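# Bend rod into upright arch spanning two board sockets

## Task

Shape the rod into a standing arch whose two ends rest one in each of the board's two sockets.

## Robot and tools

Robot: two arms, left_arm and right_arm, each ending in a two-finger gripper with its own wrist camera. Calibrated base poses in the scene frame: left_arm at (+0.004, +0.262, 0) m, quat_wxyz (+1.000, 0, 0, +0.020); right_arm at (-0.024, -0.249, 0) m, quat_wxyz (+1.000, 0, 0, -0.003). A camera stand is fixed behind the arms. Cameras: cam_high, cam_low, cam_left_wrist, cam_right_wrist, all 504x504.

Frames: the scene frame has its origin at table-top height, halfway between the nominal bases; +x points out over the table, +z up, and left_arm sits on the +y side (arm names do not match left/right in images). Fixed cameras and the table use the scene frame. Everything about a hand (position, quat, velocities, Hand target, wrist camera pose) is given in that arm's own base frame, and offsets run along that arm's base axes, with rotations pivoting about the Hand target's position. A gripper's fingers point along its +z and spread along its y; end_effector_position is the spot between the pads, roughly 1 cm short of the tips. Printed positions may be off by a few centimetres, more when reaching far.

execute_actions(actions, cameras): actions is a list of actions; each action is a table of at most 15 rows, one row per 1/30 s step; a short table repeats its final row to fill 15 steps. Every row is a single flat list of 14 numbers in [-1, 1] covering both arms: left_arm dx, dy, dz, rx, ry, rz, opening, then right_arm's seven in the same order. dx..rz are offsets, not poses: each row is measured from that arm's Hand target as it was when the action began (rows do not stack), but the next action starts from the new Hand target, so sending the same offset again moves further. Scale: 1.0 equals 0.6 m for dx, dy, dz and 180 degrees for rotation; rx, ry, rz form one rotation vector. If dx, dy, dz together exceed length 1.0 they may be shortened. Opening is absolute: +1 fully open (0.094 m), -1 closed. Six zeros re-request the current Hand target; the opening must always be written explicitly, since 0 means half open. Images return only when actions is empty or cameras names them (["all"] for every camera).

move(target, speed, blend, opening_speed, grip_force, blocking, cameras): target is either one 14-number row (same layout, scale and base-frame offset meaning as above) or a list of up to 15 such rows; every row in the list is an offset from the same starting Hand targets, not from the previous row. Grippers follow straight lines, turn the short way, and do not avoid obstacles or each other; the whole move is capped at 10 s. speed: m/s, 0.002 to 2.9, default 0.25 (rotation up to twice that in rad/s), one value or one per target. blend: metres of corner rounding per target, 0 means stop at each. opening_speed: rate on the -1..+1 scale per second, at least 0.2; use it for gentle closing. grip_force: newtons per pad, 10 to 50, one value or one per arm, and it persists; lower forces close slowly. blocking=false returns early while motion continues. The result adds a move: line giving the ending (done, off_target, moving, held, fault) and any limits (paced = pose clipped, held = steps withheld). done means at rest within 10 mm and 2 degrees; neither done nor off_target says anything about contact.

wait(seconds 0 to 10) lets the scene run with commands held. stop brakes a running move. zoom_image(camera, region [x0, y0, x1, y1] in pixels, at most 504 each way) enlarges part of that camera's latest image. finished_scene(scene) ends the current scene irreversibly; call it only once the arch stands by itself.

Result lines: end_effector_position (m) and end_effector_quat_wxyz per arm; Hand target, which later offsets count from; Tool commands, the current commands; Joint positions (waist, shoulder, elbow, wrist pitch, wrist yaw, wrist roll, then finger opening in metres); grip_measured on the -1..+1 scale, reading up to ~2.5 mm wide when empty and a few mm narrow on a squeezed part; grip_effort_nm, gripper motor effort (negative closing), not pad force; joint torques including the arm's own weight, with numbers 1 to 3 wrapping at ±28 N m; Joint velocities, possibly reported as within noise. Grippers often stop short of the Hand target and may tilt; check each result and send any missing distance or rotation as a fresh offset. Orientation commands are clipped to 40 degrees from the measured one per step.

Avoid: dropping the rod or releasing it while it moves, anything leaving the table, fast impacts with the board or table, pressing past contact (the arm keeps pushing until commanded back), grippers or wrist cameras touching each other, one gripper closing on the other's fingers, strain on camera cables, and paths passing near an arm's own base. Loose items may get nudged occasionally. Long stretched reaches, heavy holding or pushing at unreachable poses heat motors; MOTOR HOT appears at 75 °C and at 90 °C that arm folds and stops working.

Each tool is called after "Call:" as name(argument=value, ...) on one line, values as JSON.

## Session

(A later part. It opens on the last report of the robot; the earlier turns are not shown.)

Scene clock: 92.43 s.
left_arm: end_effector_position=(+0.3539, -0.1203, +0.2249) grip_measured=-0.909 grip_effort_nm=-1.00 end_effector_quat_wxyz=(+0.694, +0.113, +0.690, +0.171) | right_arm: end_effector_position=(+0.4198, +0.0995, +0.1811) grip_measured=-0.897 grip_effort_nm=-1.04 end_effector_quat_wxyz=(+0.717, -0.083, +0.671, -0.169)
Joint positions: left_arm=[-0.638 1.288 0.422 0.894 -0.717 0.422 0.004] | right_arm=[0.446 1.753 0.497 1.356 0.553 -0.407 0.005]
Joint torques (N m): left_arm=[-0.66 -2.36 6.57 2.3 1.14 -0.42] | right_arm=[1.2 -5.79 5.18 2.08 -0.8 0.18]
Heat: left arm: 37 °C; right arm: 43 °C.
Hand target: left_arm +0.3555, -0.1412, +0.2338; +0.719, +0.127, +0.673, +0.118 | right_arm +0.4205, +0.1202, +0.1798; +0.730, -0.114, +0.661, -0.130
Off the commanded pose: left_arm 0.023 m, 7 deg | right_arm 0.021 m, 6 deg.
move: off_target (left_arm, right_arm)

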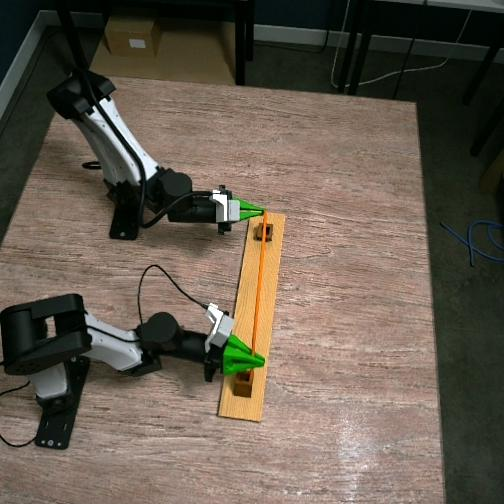

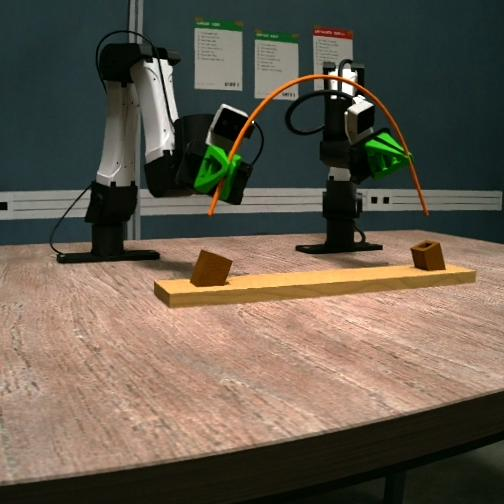

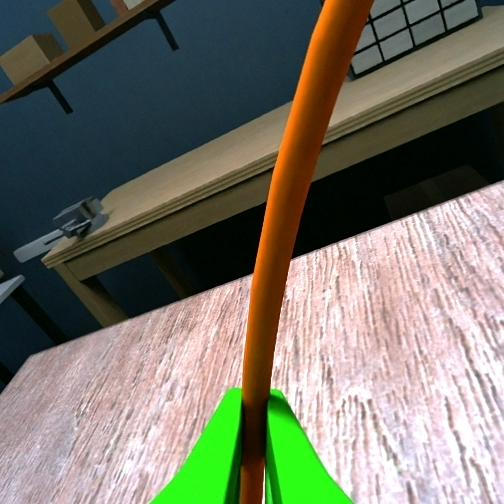

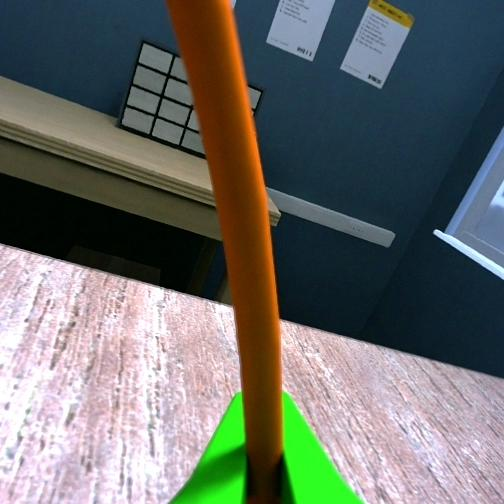

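Call:
move(target=[[0.0,0.002,-0.062,0,0,0,-0.96,-0.024,0.018,-0.062,0,0,0,-0.96]], speed=0.1, cameras=["cam_high","cam_low"])

Call:
zoom_image(camera="cam_high", region=[190, 300, 290, 400])

Call:
zoom_image(camera="cam_high", region=[220, 180, 320, 280])

Call:
zoom_image(camera="cam_low", region=[170, 200, 250, 300])

Call:
zoom_image(camera="cam_low", region=[390, 180, 470, 280])

Scene clock: 97.93 s.
left_arm: end_effector_position=(+0.3541, -0.1172, +0.1869) grip_measured=-0.909 grip_effort_nm=-1.00 end_effector_quat_wxyz=(+0.692, +0.112, +0.692, +0.174) | right_arm: end_effector_position=(+0.4088, +0.1035, +0.1359) grip_measured=-0.897 grip_effort_nm=-1.04 end_effector_quat_wxyz=(+0.696, -0.091, +0.689, -0.179)
Joint positions: left_arm=[-0.631 1.449 0.336 1.136 -0.717 0.422 0.004] | right_arm=[0.485 1.898 0.444 1.494 0.605 -0.407 0.005]
Joint torques (N m): left_arm=[-0.98 -2.96 5.75 2.32 1.16 -0.42] | right_arm=[2.96 -6.5 4.1 2.39 -0.69 0.25]
Heat: left arm: 37 °C; right arm: 44 °C.
Hand target: left_arm +0.3554, -0.1401, +0.1967; +0.719, +0.127, +0.673, +0.118 | right_arm +0.4061, +0.1311, +0.1426; +0.730, -0.114, +0.661, -0.130
Off the commanded pose: left_arm 0.025 m, 8 deg | right_arm 0.028 m, 8 deg.
joint sent to its limit (right arm) — joint 4 (wrist pitch), upper limit. The joint targets still meet the commanded pose.
move: off_target (left_arm, right_arm)
Images, in order (width x height): cam_high 504x504, cam_low 504x504.

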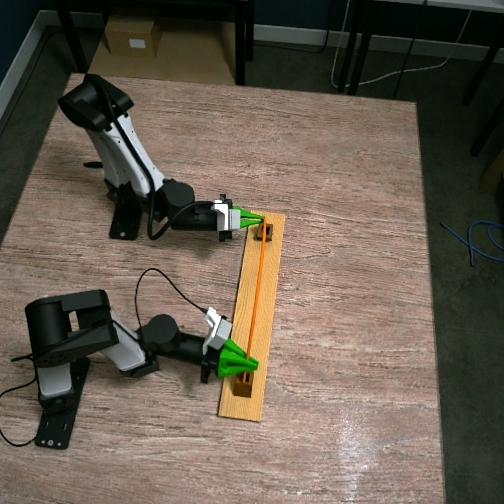

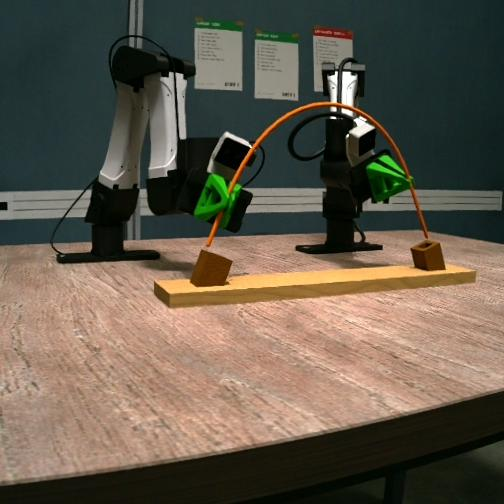

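Scaled by 5.040 from the camera's 504x504 image, which has a finer 720x720 frame.

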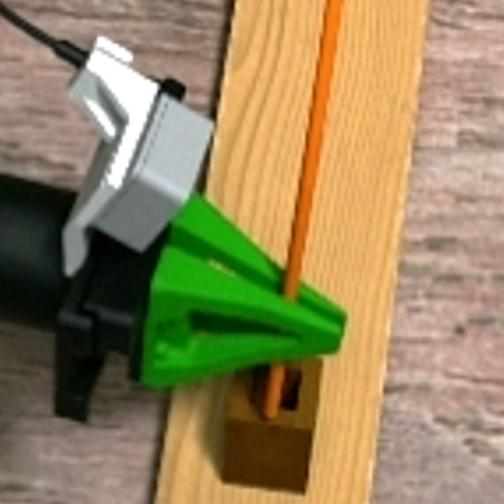

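Scaled by 5.040 from the camera's 504x504 image, which has a finer 720x720 frame.

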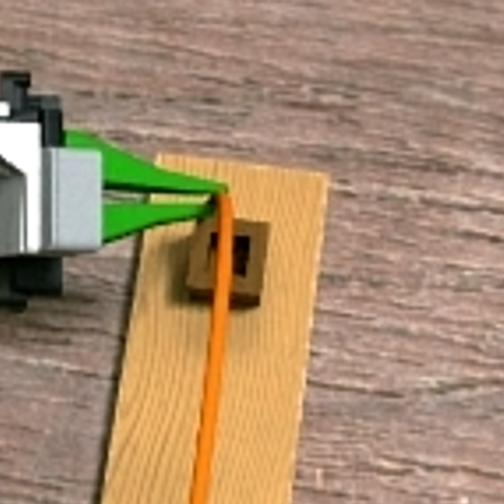

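Scaled by 5.040 from the camera's 504x504 image, which has a finer 720x720 frame.

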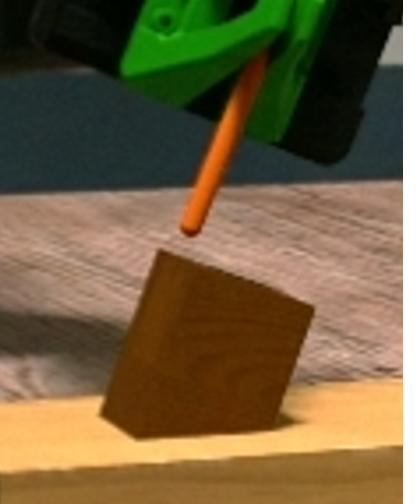

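Scaled by 5.040 from the camera's 504x504 image, which has a finer 720x720 frame.

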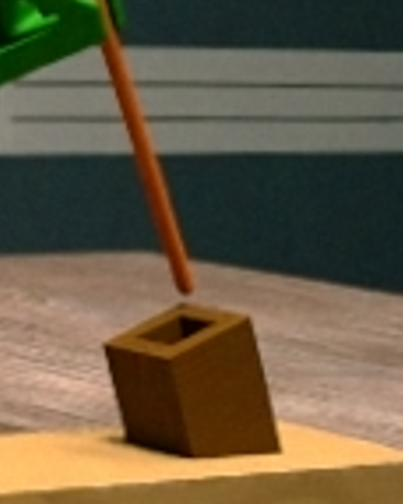

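Call:
move(target=[[0.003,0.0,0.0,0,0,0,-0.96,0.003,0.028,0,0,0,0,-0.96],[0.003,0.002,-0.03,0,0,0,-0.96,0.003,0.026,-0.025,0,0,0,-0.96]], speed=0.08, cameras=["cam_high","cam_low"])

Call:
zoom_image(camera="cam_high", region=[190, 300, 290, 400])

Call:
zoom_image(camera="cam_high", region=[220, 180, 320, 280])

Call:
zoom_image(camera="cam_low", region=[170, 200, 250, 300])

Call:
zoom_image(camera="cam_low", region=[390, 180, 470, 280])

Scene clock: 103.63 s.
left_arm: end_effector_position=(+0.3561, -0.1112, +0.1690) grip_measured=-0.909 grip_effort_nm=-1.01 end_effector_quat_wxyz=(+0.689, +0.106, +0.693, +0.181) | right_arm: end_effector_position=(+0.4030, +0.1116, +0.1144) grip_measured=-0.897 grip_effort_nm=-1.04 end_effector_quat_wxyz=(+0.677, -0.094, +0.705, -0.190)
Joint positions: left_arm=[-0.615 1.551 0.307 1.265 -0.719 0.422 0.004] | right_arm=[0.532 1.954 0.445 1.494 0.672 -0.397 0.005]
Joint torques (N m): left_arm=[-1.57 -3.22 5.3 2.3 1.29 -0.45] | right_arm=[3.19 -6.41 6.58 2.39 -0.79 0.26]
Heat: left arm: 37 °C; right arm: 46 °C.
Hand target: left_arm +0.3573, -0.1388, +0.1788; +0.719, +0.126, +0.673, +0.118 | right_arm +0.4079, +0.1467, +0.1277; +0.730, -0.114, +0.661, -0.130
Off the commanded pose: left_arm 0.029 m, 9 deg | right_arm 0.038 m, 11 deg.
joint sent to its limit (right arm) — joint 4 (wrist pitch), upper limit. The joint targets are off in orientation, not in position.
move: off_target (left_arm, right_arm)
Images, in order (width x height): cam_high 504x504, cam_low 504x504.

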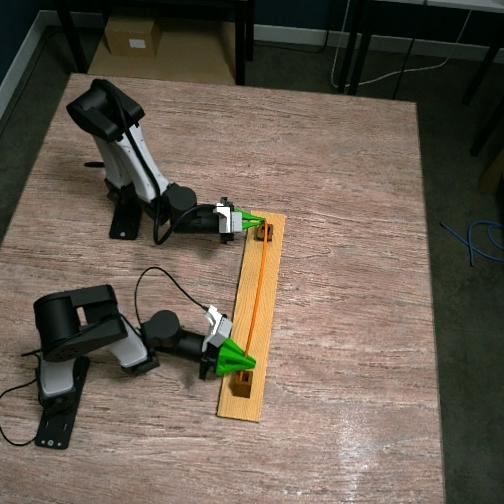

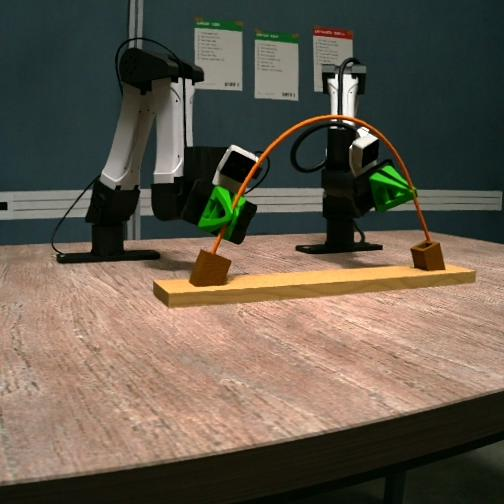

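Scaled by 5.040 from the camera's 504x504 image, which has a finer 720x720 frame.

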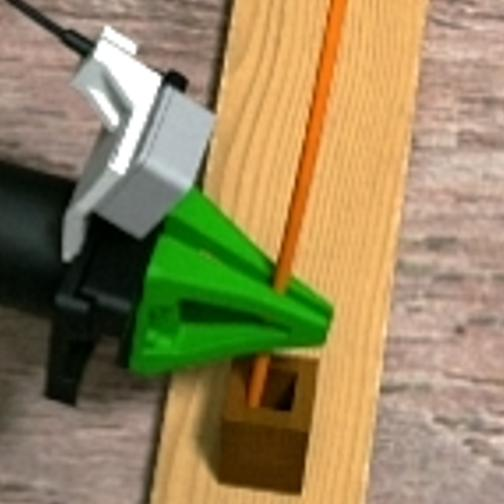

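Scaled by 5.040 from the camera's 504x504 image, which has a finer 720x720 frame.

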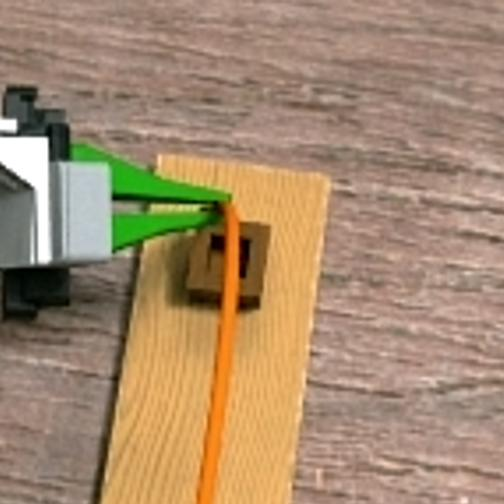

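Scaled by 5.040 from the camera's 504x504 image, which has a finer 720x720 frame.

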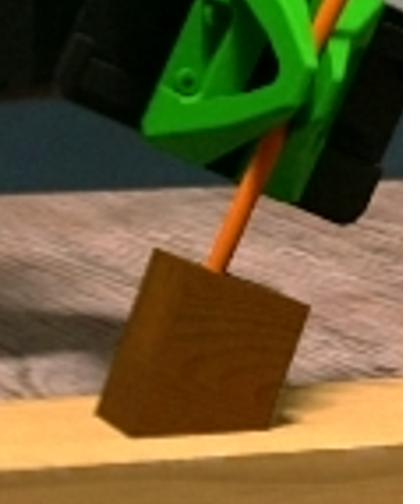

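Scaled by 5.040 from the camera's 504x504 image, which has a finer 720x720 frame.

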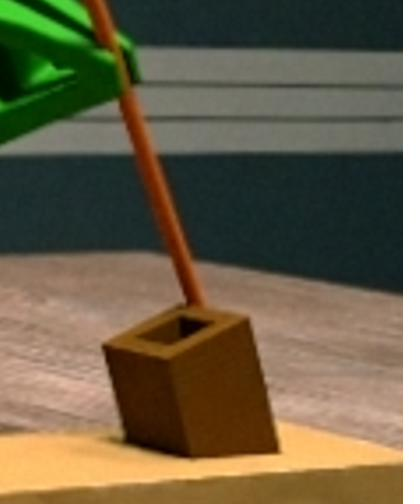

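Call:
move(target=[[0.0,0.0,0.045,0,0,0,-0.96,0.01,0.0,0,0,0,0,-0.96],[0.03,-0.006,0.045,0,0,0,-0.96,0.01,0.0,0,0,0,0,-0.96]], speed=0.08, cameras=["cam_high","cam_low"])

Call:
zoom_image(camera="cam_high", region=[220, 180, 320, 280])

Call:
zoom_image(camera="cam_low", region=[170, 200, 250, 300])

Call:
zoom_image(camera="cam_low", region=[390, 180, 470, 280])

Scene clock: 109.13 s.
left_arm: end_effector_position=(+0.3679, -0.1133, +0.1872) grip_measured=-0.909 grip_effort_nm=-1.01 end_effector_quat_wxyz=(+0.685, +0.113, +0.696, +0.181) | right_arm: end_effector_position=(+0.4069, +0.1140, +0.1143) grip_measured=-0.897 grip_effort_nm=-1.04 end_effector_quat_wxyz=(+0.679, -0.092, +0.704, -0.187)
Joint positions: left_arm=[-0.589 1.475 0.38 1.102 -0.687 0.422 0.004] | right_arm=[0.532 1.968 0.464 1.494 0.672 -0.393 0.005]
Joint torques (N m): left_arm=[-1.13 -3.28 8.59 2.21 1.26 -0.44] | right_arm=[2.3 -6.45 6.83 2.39 -0.88 0.21]
Heat: left arm: 37 °C; right arm: 48 °C.
Hand target: left_arm +0.3753, -0.1424, +0.2057; +0.719, +0.126, +0.673, +0.118 | right_arm +0.4139, +0.1467, +0.1277; +0.730, -0.114, +0.661, -0.130
Off the commanded pose: left_arm 0.035 m, 9 deg | right_arm 0.036 m, 10 deg.
joint sent to its limit (right arm) — joint 4 (wrist pitch), upper limit. The joint targets are off in orientation, not in position.
move: off_target (left_arm, right_arm)
Images, in order (width x height): cam_high 504x504, cam_low 504x504.

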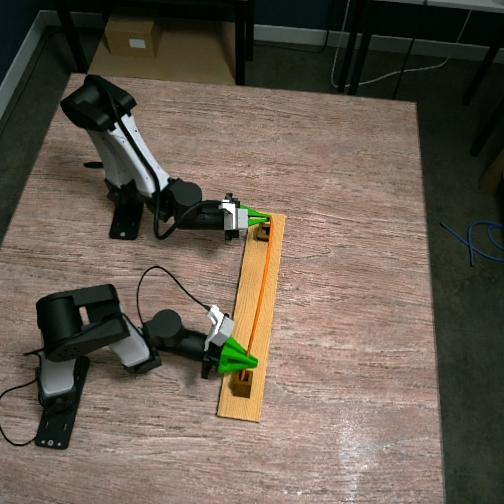

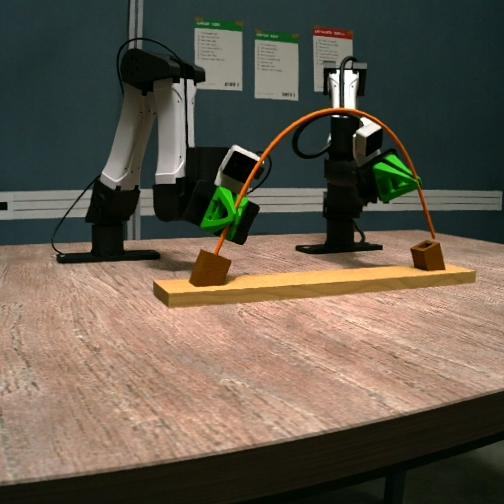

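Scaled by 5.040 from the camera's 504x504 image, which has a finer 720x720 frame.

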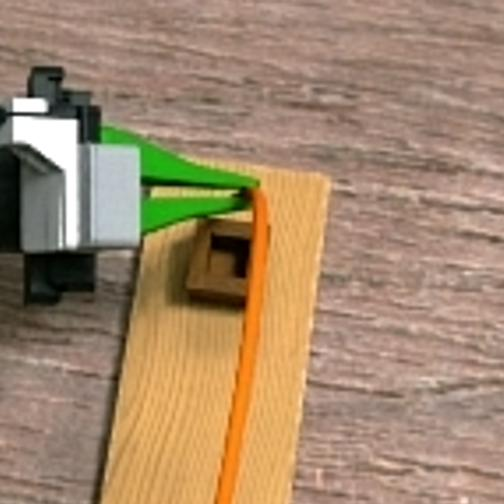

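Scaled by 5.040 from the camera's 504x504 image, which has a finer 720x720 frame.

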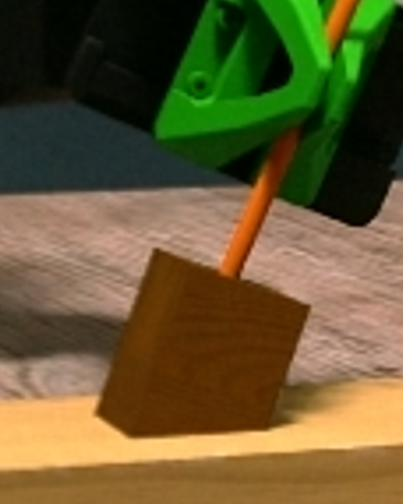

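Scaled by 5.040 from the camera's 504x504 image, which has a finer 720x720 frame.

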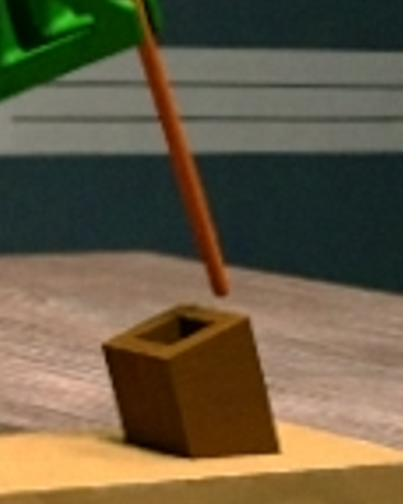

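Call:
move(target=[[-0.02,-0.034,0.0,0,0,0,-0.96,0.0,0.0,0,0,0,0,-0.96]], speed=0.08, cameras=["cam_high","cam_low"])

Call:
zoom_image(camera="cam_high", region=[220, 180, 320, 280])

Call:
zoom_image(camera="cam_low", region=[390, 180, 470, 280])

Scene clock: 113.40 s.
left_arm: end_effector_position=(+0.3596, -0.1242, +0.1863) grip_measured=-0.909 grip_effort_nm=-1.01 end_effector_quat_wxyz=(+0.683, +0.106, +0.698, +0.188) | right_arm: end_effector_position=(+0.4067, +0.1122, +0.1143) grip_measured=-0.898 grip_effort_nm=-1.04 end_effector_quat_wxyz=(+0.679, -0.085, +0.705, -0.188)
Joint positions: left_arm=[-0.659 1.484 0.386 1.102 -0.775 0.422 0.004] | right_arm=[0.532 1.968 0.464 1.494 0.682 -0.384 0.005]
Joint torques (N m): left_arm=[-3.48 -3.3 8.62 2.23 1.22 -0.36] | right_arm=[2.39 -6.53 6.75 2.38 -0.96 0.11]
Heat: left arm: 37 °C; right arm: 49 °C.
Hand target: left_arm +0.3633, -0.1629, +0.2058; +0.719, +0.127, +0.673, +0.118 | right_arm +0.4139, +0.1467, +0.1277; +0.730, -0.114, +0.661, -0.130
Off the commanded pose: left_arm 0.043 m, 10 deg | right_arm 0.038 m, 11 deg.
joint sent to its limit (right arm) — joint 4 (wrist pitch), upper limit. The joint targets are off in position and orientation.
move: off_target (left_arm, right_arm)
Images, in order (width x height): cam_high 504x504, cam_low 504x504.

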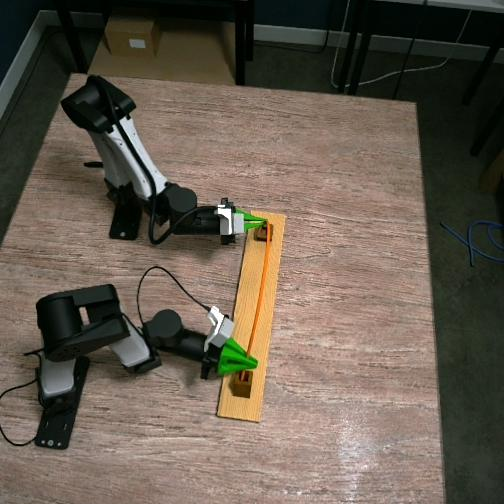

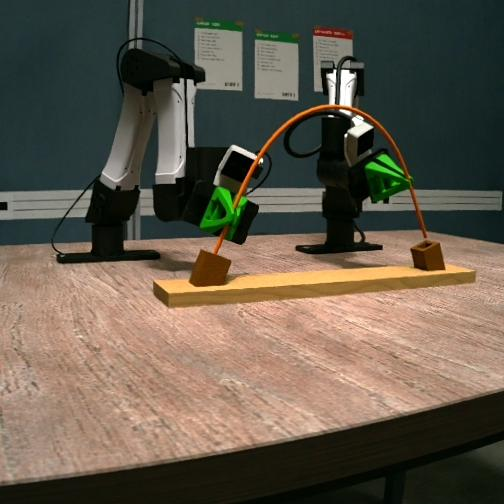

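Scaled by 5.040 from the camera's 504x504 image, which has a finer 720x720 frame.

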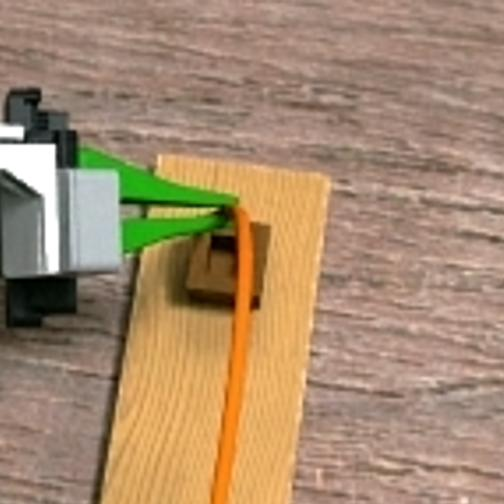

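Scaled by 5.040 from the camera's 504x504 image, which has a finer 720x720 frame.

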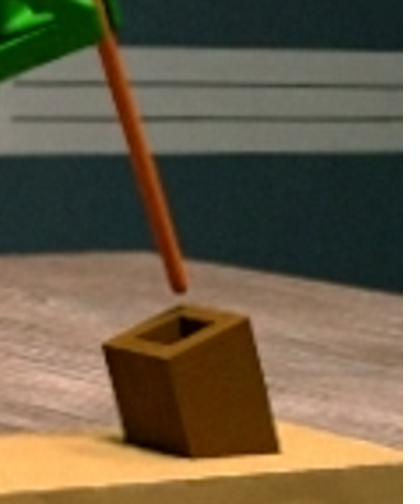

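Call:
move(target=[[-0.006,-0.018,-0.04,0,0,0,-0.96,0.0,0.0,0,0,0,0,-0.96]], speed=0.06, cameras=["cam_high","cam_low"])

Call:
zoom_image(camera="cam_high", region=[220, 180, 320, 280])

Call:
zoom_image(camera="cam_low", region=[390, 180, 470, 280])

Call:
zoom_image(camera="cam_low", region=[170, 200, 250, 300])

Scene clock: 116.10 s.
left_arm: end_effector_position=(+0.3598, -0.1344, +0.1720) grip_measured=-0.909 grip_effort_nm=-1.01 end_effector_quat_wxyz=(+0.690, +0.093, +0.693, +0.187) | right_arm: end_effector_position=(+0.4062, +0.1095, +0.1143) grip_measured=-0.898 grip_effort_nm=-1.04 end_effector_quat_wxyz=(+0.678, -0.078, +0.706, -0.192)
Joint positions: left_arm=[-0.698 1.621 0.386 1.267 -0.83 0.422 0.004] | right_arm=[0.532 1.968 0.464 1.494 0.698 -0.38 0.005]
Joint torques (N m): left_arm=[-3.79 -3.64 6.19 2.15 1.33 -0.32] | right_arm=[2.5 -6.67 6.61 2.37 -1.08 0.08]
Heat: left arm: 37 °C; right arm: 49 °C.
Hand target: left_arm +0.3597, -0.1738, +0.1817; +0.719, +0.127, +0.673, +0.118 | right_arm +0.4139, +0.1467, +0.1277; +0.730, -0.114, +0.661, -0.130
Off the commanded pose: left_arm 0.041 m, 10 deg | right_arm 0.040 m, 11 deg.
joint sent to its limit (right arm) — joint 4 (wrist pitch), upper limit. The joint targets are off in position and orientation.
move: off_target (left_arm, right_arm)
Images, in order (width x height): cam_high 504x504, cam_low 504x504.

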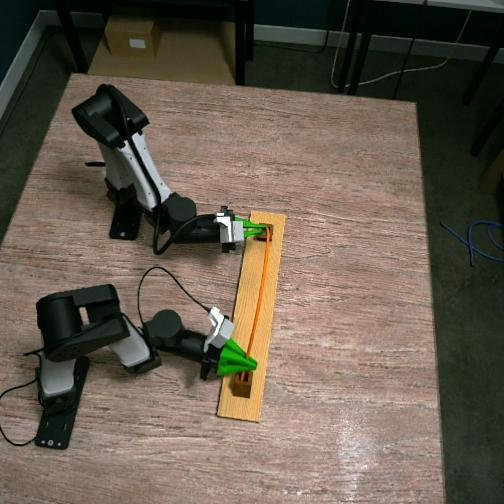

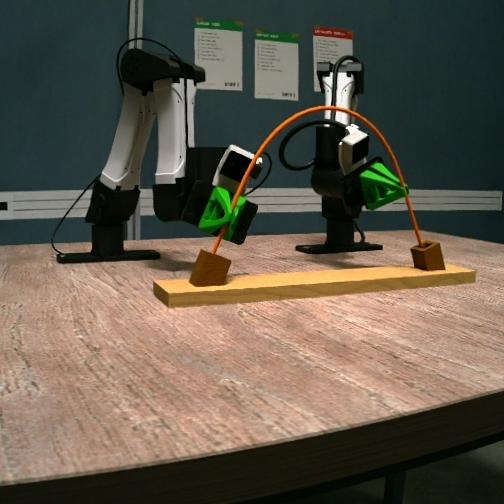

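Scaled by 5.040 from the camera's 504x504 image, which has a finer 720x720 frame.

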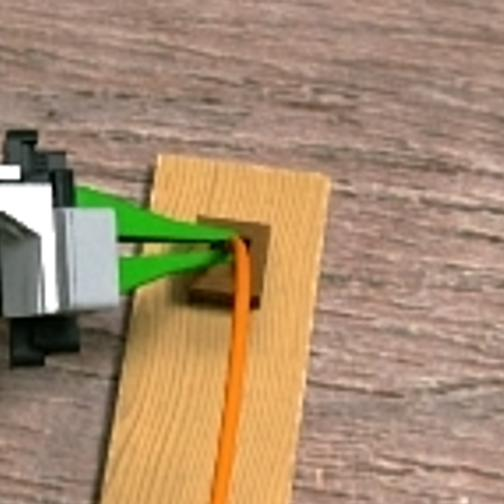

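Scaled by 5.040 from the camera's 504x504 image, which has a finer 720x720 frame.

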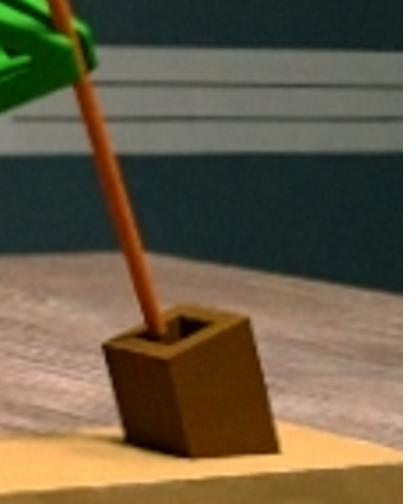

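Scaled by 5.040 from the camera's 504x504 image, which has a finer 720x720 frame.

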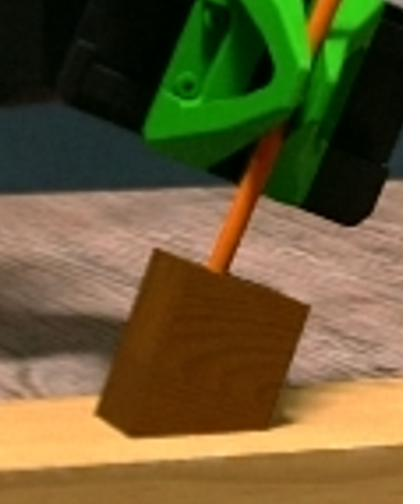

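Call:
move(target=[[-0.001,0.012,0.0,0,0,0,-0.96,0.0,0.0,0,0,0,0,-0.96],[-0.001,0.012,-0.03,0,0,0,-0.96,0.0,0.0,0,0,0,0,-0.96]], speed=0.06, cameras=["cam_high","cam_low"])

Call:
zoom_image(camera="cam_high", region=[220, 180, 320, 280])

Call:
zoom_image(camera="cam_low", region=[390, 180, 470, 280])

Call:
zoom_image(camera="cam_high", region=[190, 300, 290, 400])

Scene clock: 119.80 s.
left_arm: end_effector_position=(+0.3578, -0.1326, +0.1570) grip_measured=-0.909 grip_effort_nm=-1.01 end_effector_quat_wxyz=(+0.692, +0.089, +0.692, +0.185) | right_arm: end_effector_position=(+0.4062, +0.1095, +0.1143) grip_measured=-0.898 grip_effort_nm=-1.04 end_effector_quat_wxyz=(+0.678, -0.078, +0.706, -0.192)
Joint positions: left_arm=[-0.698 1.705 0.357 1.387 -0.83 0.418 0.004] | right_arm=[0.532 1.968 0.464 1.494 0.698 -0.38 0.005]
Joint torques (N m): left_arm=[-2.14 -3.9 4.81 2.15 1.51 -0.29] | right_arm=[2.48 -6.67 6.6 2.37 -1.08 0.08]
Heat: left arm: 37 °C; right arm: 50 °C.
Hand target: left_arm +0.3590, -0.1665, +0.1636; +0.719, +0.127, +0.673, +0.118 | right_arm +0.4139, +0.1467, +0.1277; +0.730, -0.114, +0.661, -0.130
Off the commanded pose: left_arm 0.035 m, 9 deg | right_arm 0.040 m, 11 deg.
joint sent to its limit (right arm) — joint 4 (wrist pitch), upper limit. The joint targets are off in position and orientation.
move: off_target (left_arm, right_arm)
Images, in order (width x height): cam_high 504x504, cam_low 504x504.

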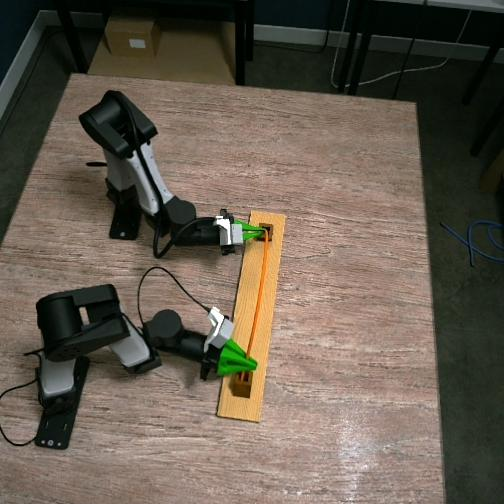

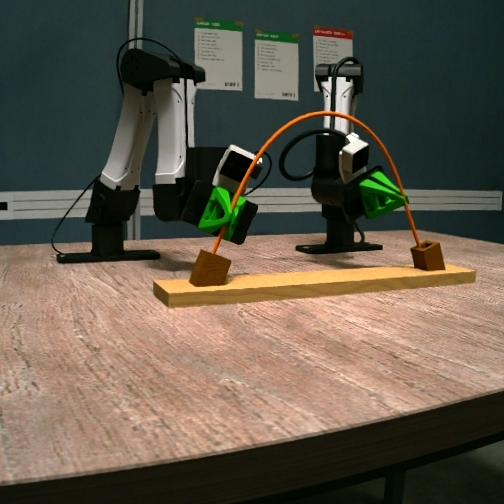

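Scaled by 5.040 from the camera's 504x504 image, which has a finer 720x720 frame.

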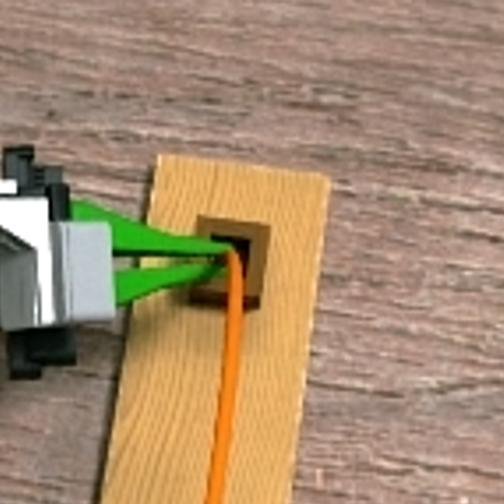

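Scaled by 5.040 from the camera's 504x504 image, which has a finer 720x720 frame.

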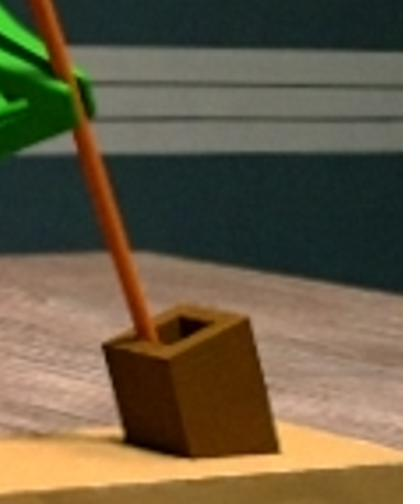

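Scaled by 5.040 from the camera's 504x504 image, which has a finer 720x720 frame.

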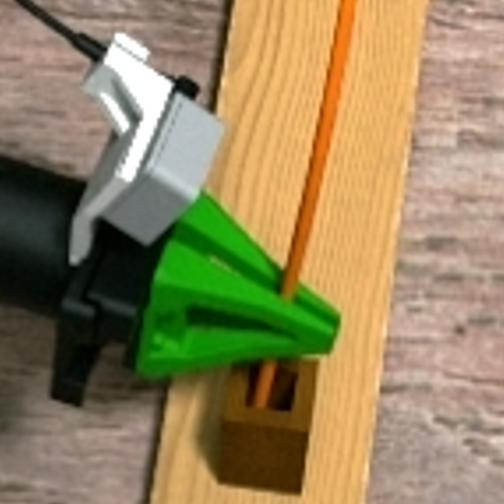

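Call:
move(target=[[0,0.0,0.035,0,0,0,-0.96,0.0,0.0,0,0,0,0,-0.96],[0.0,0.03,0.03,0,0,0,-0.96,0.0,0.0,0,0,0,0,-0.96]], speed=0.08, cameras=["cam_high","cam_low"])

Call:
zoom_image(camera="cam_high", region=[220, 180, 320, 280])

Call:
zoom_image(camera="cam_low", region=[390, 180, 470, 280])

Scene clock: 122.83 s.
left_arm: end_effector_position=(+0.3594, -0.1215, +0.1655) grip_measured=-0.909 grip_effort_nm=-1.01 end_effector_quat_wxyz=(+0.690, +0.102, +0.694, +0.181) | right_arm: end_effector_position=(+0.4064, +0.1105, +0.1143) grip_measured=-0.898 grip_effort_nm=-1.04 end_effector_quat_wxyz=(+0.678, -0.080, +0.705, -0.190)
Joint positions: left_arm=[-0.646 1.609 0.338 1.295 -0.757 0.418 0.004] | right_arm=[0.532 1.968 0.464 1.494 0.692 -0.38 0.005]
Joint torques (N m): left_arm=[-1.39 -6.61 5.03 2 1.37 -0.31] | right_arm=[2.45 -6.61 6.68 2.38 -1.03 0.08]
Heat: left arm: 37 °C; right arm: 51 °C.
Hand target: left_arm +0.3591, -0.1484, +0.1816; +0.719, +0.126, +0.673, +0.119 | right_arm +0.4139, +0.1466, +0.1277; +0.730, -0.114, +0.661, -0.130
Off the commanded pose: left_arm 0.032 m, 9 deg | right_arm 0.039 m, 11 deg.
joint sent to its limit (right arm) — joint 4 (wrist pitch), upper limit. The joint targets are off in position and orientation.
move: off_target (left_arm, right_arm)
Images, in order (width x height): cam_high 504x504, cam_low 504x504.

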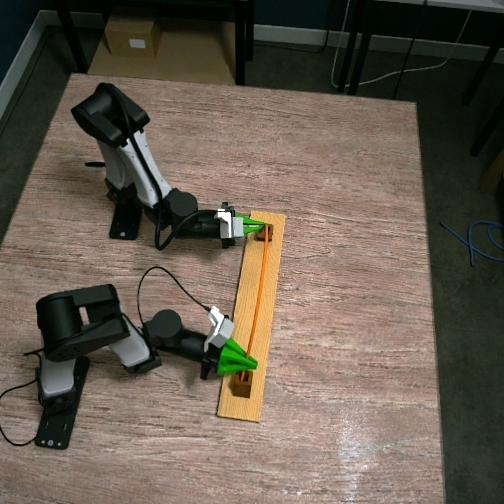

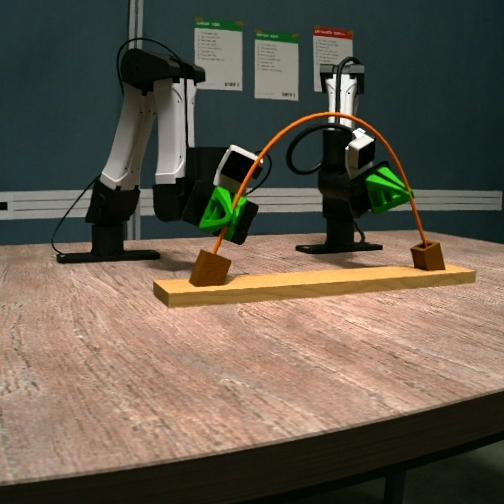

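Scaled by 5.040 from the camera's 504x504 image, which has a finer 720x720 frame.

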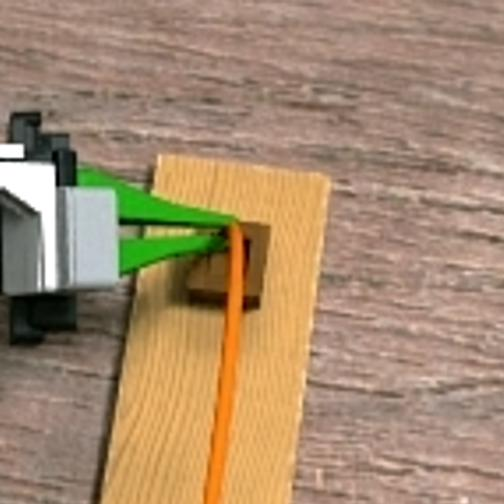

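Scaled by 5.040 from the camera's 504x504 image, which has a finer 720x720 frame.

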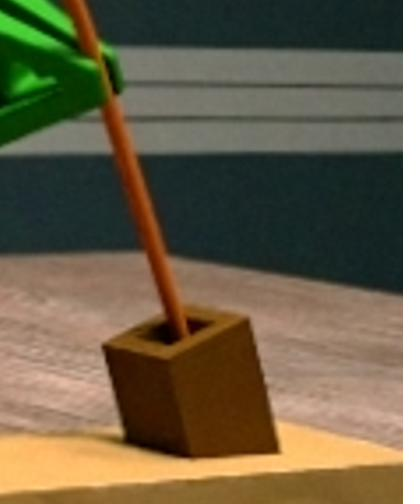

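Call:
move(target=[[-0.006,0.0,-0.05,0,0,0,-0.96,0.0,0.0,-0.02,0,0,0,-0.96]], speed=0.06, cameras=["cam_high","cam_low"])

Call:
zoom_image(camera="cam_high", region=[220, 180, 320, 280])

Call:
zoom_image(camera="cam_low", region=[390, 180, 470, 280])

Call:
zoom_image(camera="cam_low", region=[170, 200, 250, 300])

Scene clock: 125.53 s.
left_arm: end_effector_position=(+0.3570, -0.1200, +0.1482) grip_measured=-0.909 grip_effort_nm=-1.00 end_effector_quat_wxyz=(+0.696, +0.097, +0.689, +0.177) | right_arm: end_effector_position=(+0.4063, +0.1104, +0.1030) grip_measured=-0.898 grip_effort_nm=-1.04 end_effector_quat_wxyz=(+0.669, -0.087, +0.713, -0.193)
Joint positions: left_arm=[-0.646 1.734 0.304 1.472 -0.755 0.418 0.004] | right_arm=[0.532 1.998 0.464 1.494 0.692 -0.377 0.005]
Joint torques (N m): left_arm=[-2.17 -3.04 3.55 2.29 1.26 -0.37] | right_arm=[2.61 -6.63 6.58 2.39 -0.96 0.16]
Heat: left arm: 37 °C; right arm: 51 °C.
Hand target: left_arm +0.3555, -0.1484, +0.1517; +0.719, +0.126, +0.673, +0.118 | right_arm +0.4139, +0.1466, +0.1156; +0.730, -0.114, +0.661, -0.130
Off the commanded pose: left_arm 0.029 m, 8 deg | right_arm 0.039 m, 12 deg.
joint sent to its limit (right arm) — joint 4 (wrist pitch), upper limit. The joint targets are off in position and orientation.
move: off_target (left_arm, right_arm)
Images, in order (width x height): cam_high 504x504, cam_low 504x504.

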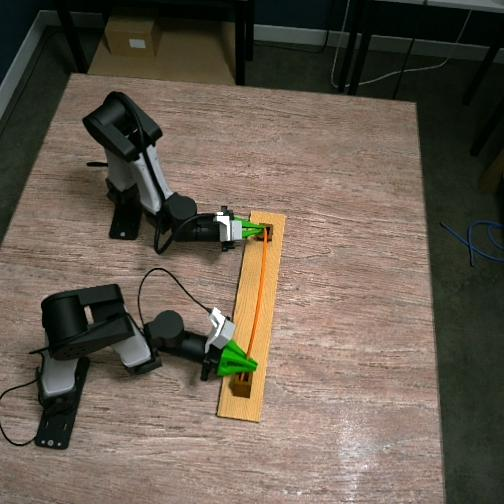

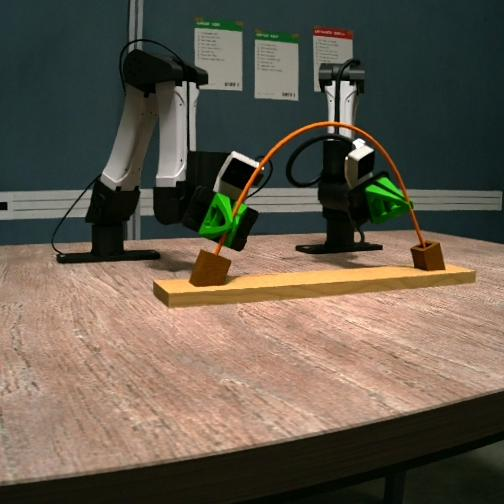

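Scaled by 5.040 from the camera's 504x504 image, which has a finer 720x720 frame.

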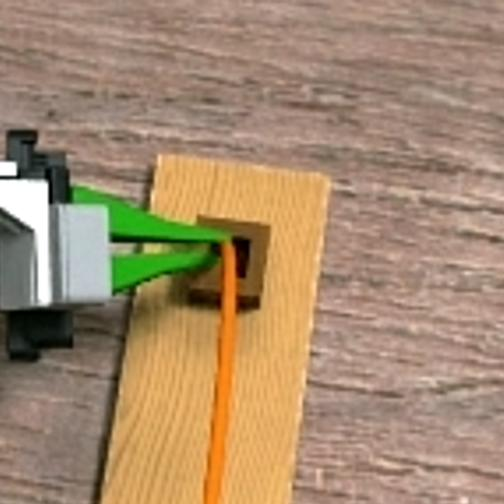

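Scaled by 5.040 from the camera's 504x504 image, which has a finer 720x720 frame.

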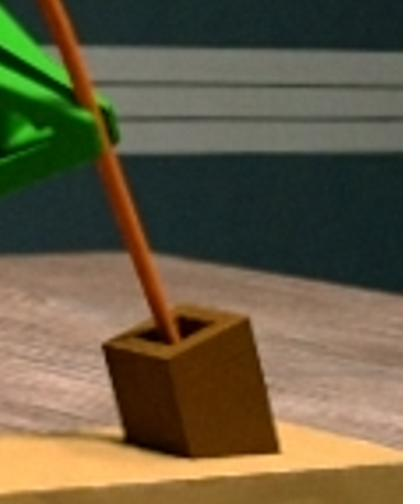

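Scaled by 5.040 from the camera's 504x504 image, which has a finer 720x720 frame.

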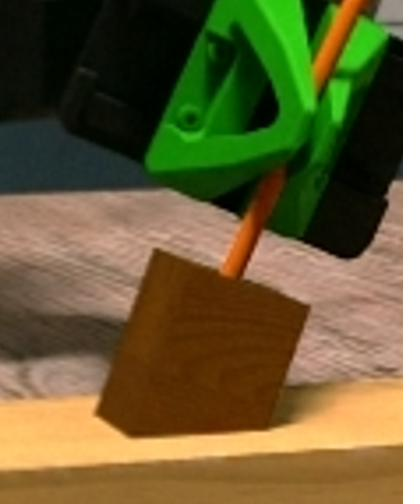

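Call:
move(target=[[0.0,0.008,-0.03,0,0,0,-0.96,0.0,-0.005,-0.02,0,0,0,-0.96]], speed=0.06, cameras=["cam_high","cam_low"])

Call:
zoom_image(camera="cam_high", region=[200, 200, 300, 400])

Call:
zoom_image(camera="cam_low", region=[170, 100, 450, 310])

Scene clock: 128.47 s.
left_arm: end_effector_position=(+0.3603, -0.1291, +0.1400) grip_measured=-0.909 grip_effort_nm=-1.01 end_effector_quat_wxyz=(+0.694, +0.116, +0.691, +0.166) | right_arm: end_effector_position=(+0.4057, +0.1090, +0.0926) grip_measured=-0.898 grip_effort_nm=-1.04 end_effector_quat_wxyz=(+0.662, -0.081, +0.720, -0.191)
Joint positions: left_arm=[-0.646 1.777 0.313 1.488 -0.714 0.418 0.004] | right_arm=[0.532 2.025 0.464 1.494 0.699 -0.35 0.005]
Joint torques (N m): left_arm=[-0.69 -0.53 1.28 2.79 0.98 -0.6] | right_arm=[2.19 -6.67 6.19 2.39 -0.99 0.13]
Heat: left arm: 36 °C; right arm: 52 °C.
Hand target: left_arm +0.3555, -0.1436, +0.1336; +0.719, +0.126, +0.673, +0.119 | right_arm +0.4139, +0.1436, +0.1036; +0.730, -0.114, +0.661, -0.130
Off the commanded pose: left_arm 0.017 m, 7 deg | right_arm 0.037 m, 13 deg.
joint sent to its limit (left arm) — joint 4 (wrist pitch), upper limit. The joint targets still meet the commanded pose.
joint sent to its limit (right arm) — joint 4 (wrist pitch), upper limit. The joint targets are off in position and orientation.
move: off_target (left_arm, right_arm)
Images, in order (width x height): cam_high 504x504, cam_low 504x504.

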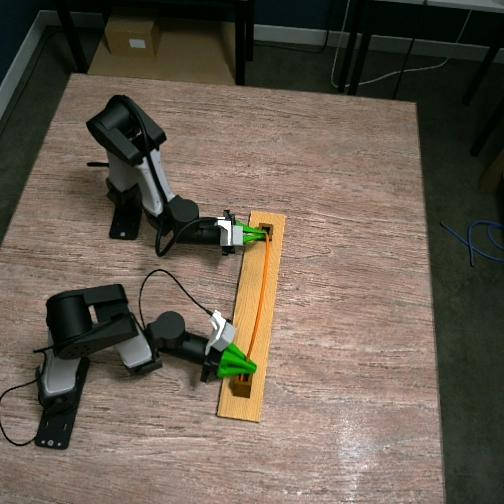

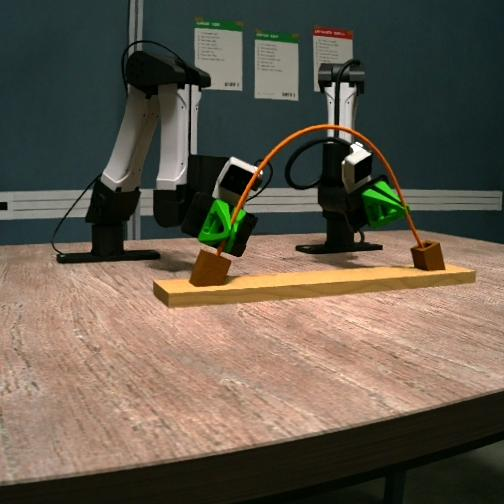

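Scaled by 2.520 from the camera's 504x504 image, which has a finer 720x720 frame.

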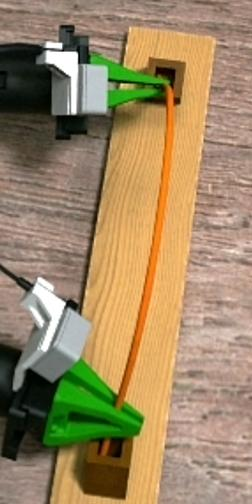

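Scaled by 1.800 from the camera's 504x504 image, which has a finer 720x720 frame.

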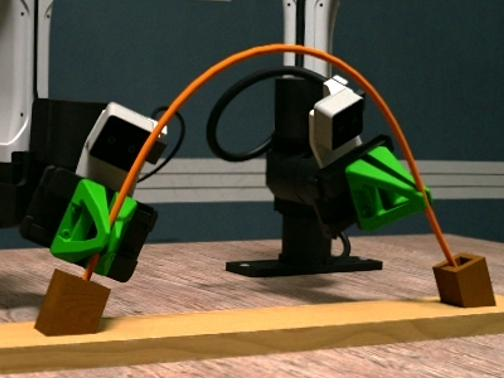

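Call:
move(target=[[0.0,0.0,0.0,0,0,0,-0.96,-0.012,-0.045,-0.02,0,0.04,0,-0.96],[0.0,0.0,0.0,0,0,0,-0.96,-0.012,-0.045,-0.02,0,0.04,0,-0.4]], speed=0.06, opening_speed=0.25, cameras=["all"])

Call:
zoom_image(camera="cam_high", region=[200, 200, 300, 400])

Call:
zoom_image(camera="cam_low", region=[170, 100, 450, 310])

Scene clock: 134.80 s.
left_arm: end_effector_position=(+0.3605, -0.1313, +0.1387) grip_measured=-0.909 grip_effort_nm=-1.00 end_effector_quat_wxyz=(+0.694, +0.122, +0.691, +0.162) | right_arm: end_effector_position=(+0.4088, +0.1047, +0.0871) grip_measured=-0.402 grip_effort_nm=0.10 end_effector_quat_wxyz=(+0.663, -0.110, +0.725, -0.152)
Joint positions: left_arm=[-0.646 1.78 0.313 1.488 -0.701 0.418 0.004] | right_arm=[0.462 2.012 0.429 1.496 0.535 -0.331 0.028]
Joint torques (N m): left_arm=[-0.64 -0.84 1.26 2.77 0.86 -0.6] | right_arm=[0.84 -7.09 2.59 2.43 -0.43 0.13]
Heat: left arm: 36 °C; right arm: 53 °C.
Hand target: left_arm +0.3555, -0.1436, +0.1337; +0.719, +0.127, +0.673, +0.118 | right_arm +0.4067, +0.1166, +0.0917; +0.687, -0.122, +0.706, -0.123
Off the commanded pose: left_arm 0.014 m, 6 deg | right_arm 0.013 m, 5 deg.
joint sent to its limit (left arm) — joint 4 (wrist pitch), upper limit. The joint targets still meet the commanded pose.
joint sent to its limit (right arm) — joint 4 (wrist pitch), upper limit. The joint targets still meet the commanded pose.
move: off_target (left_arm, right_arm); target 2's new opening was sent with right_arm's hand 0.013 m and 5 deg from that target

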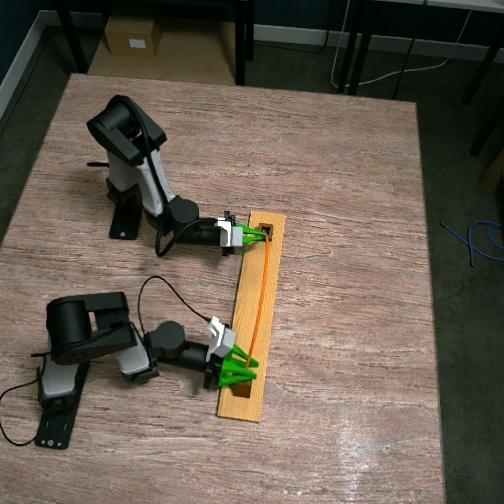

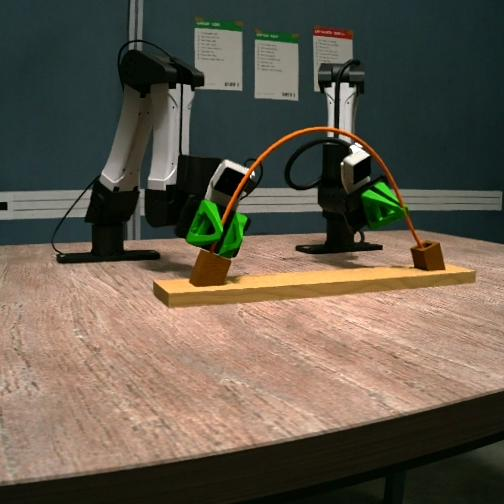

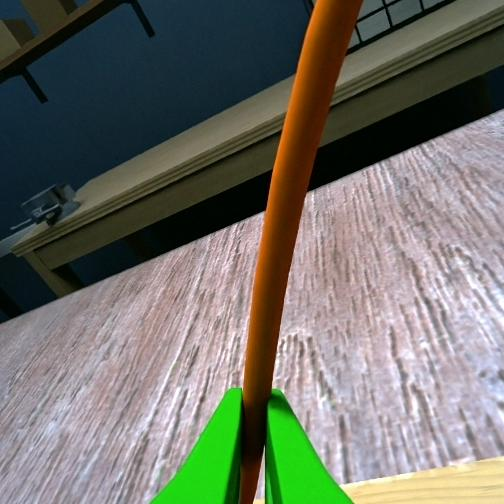

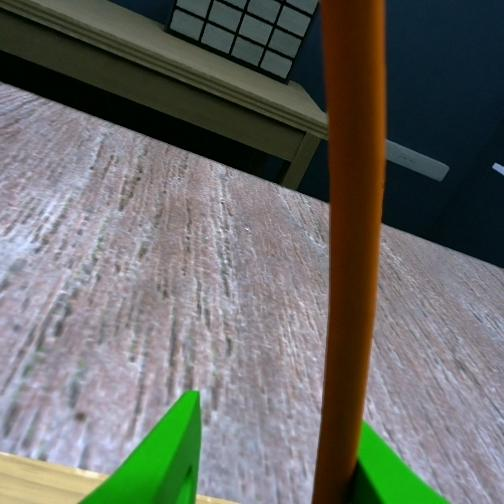

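Scaled by 2.520 from the camera's 504x504 image, which has a finer 720x720 frame.

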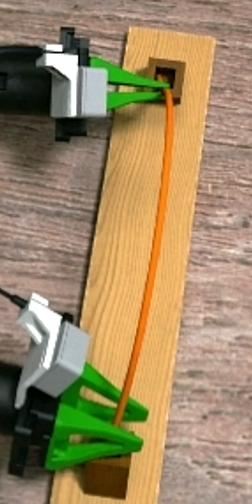

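Scaled by 1.800 from the camera's 504x504 image, which has a finer 720x720 frame.

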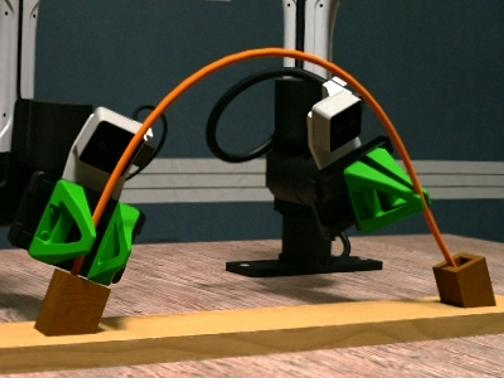

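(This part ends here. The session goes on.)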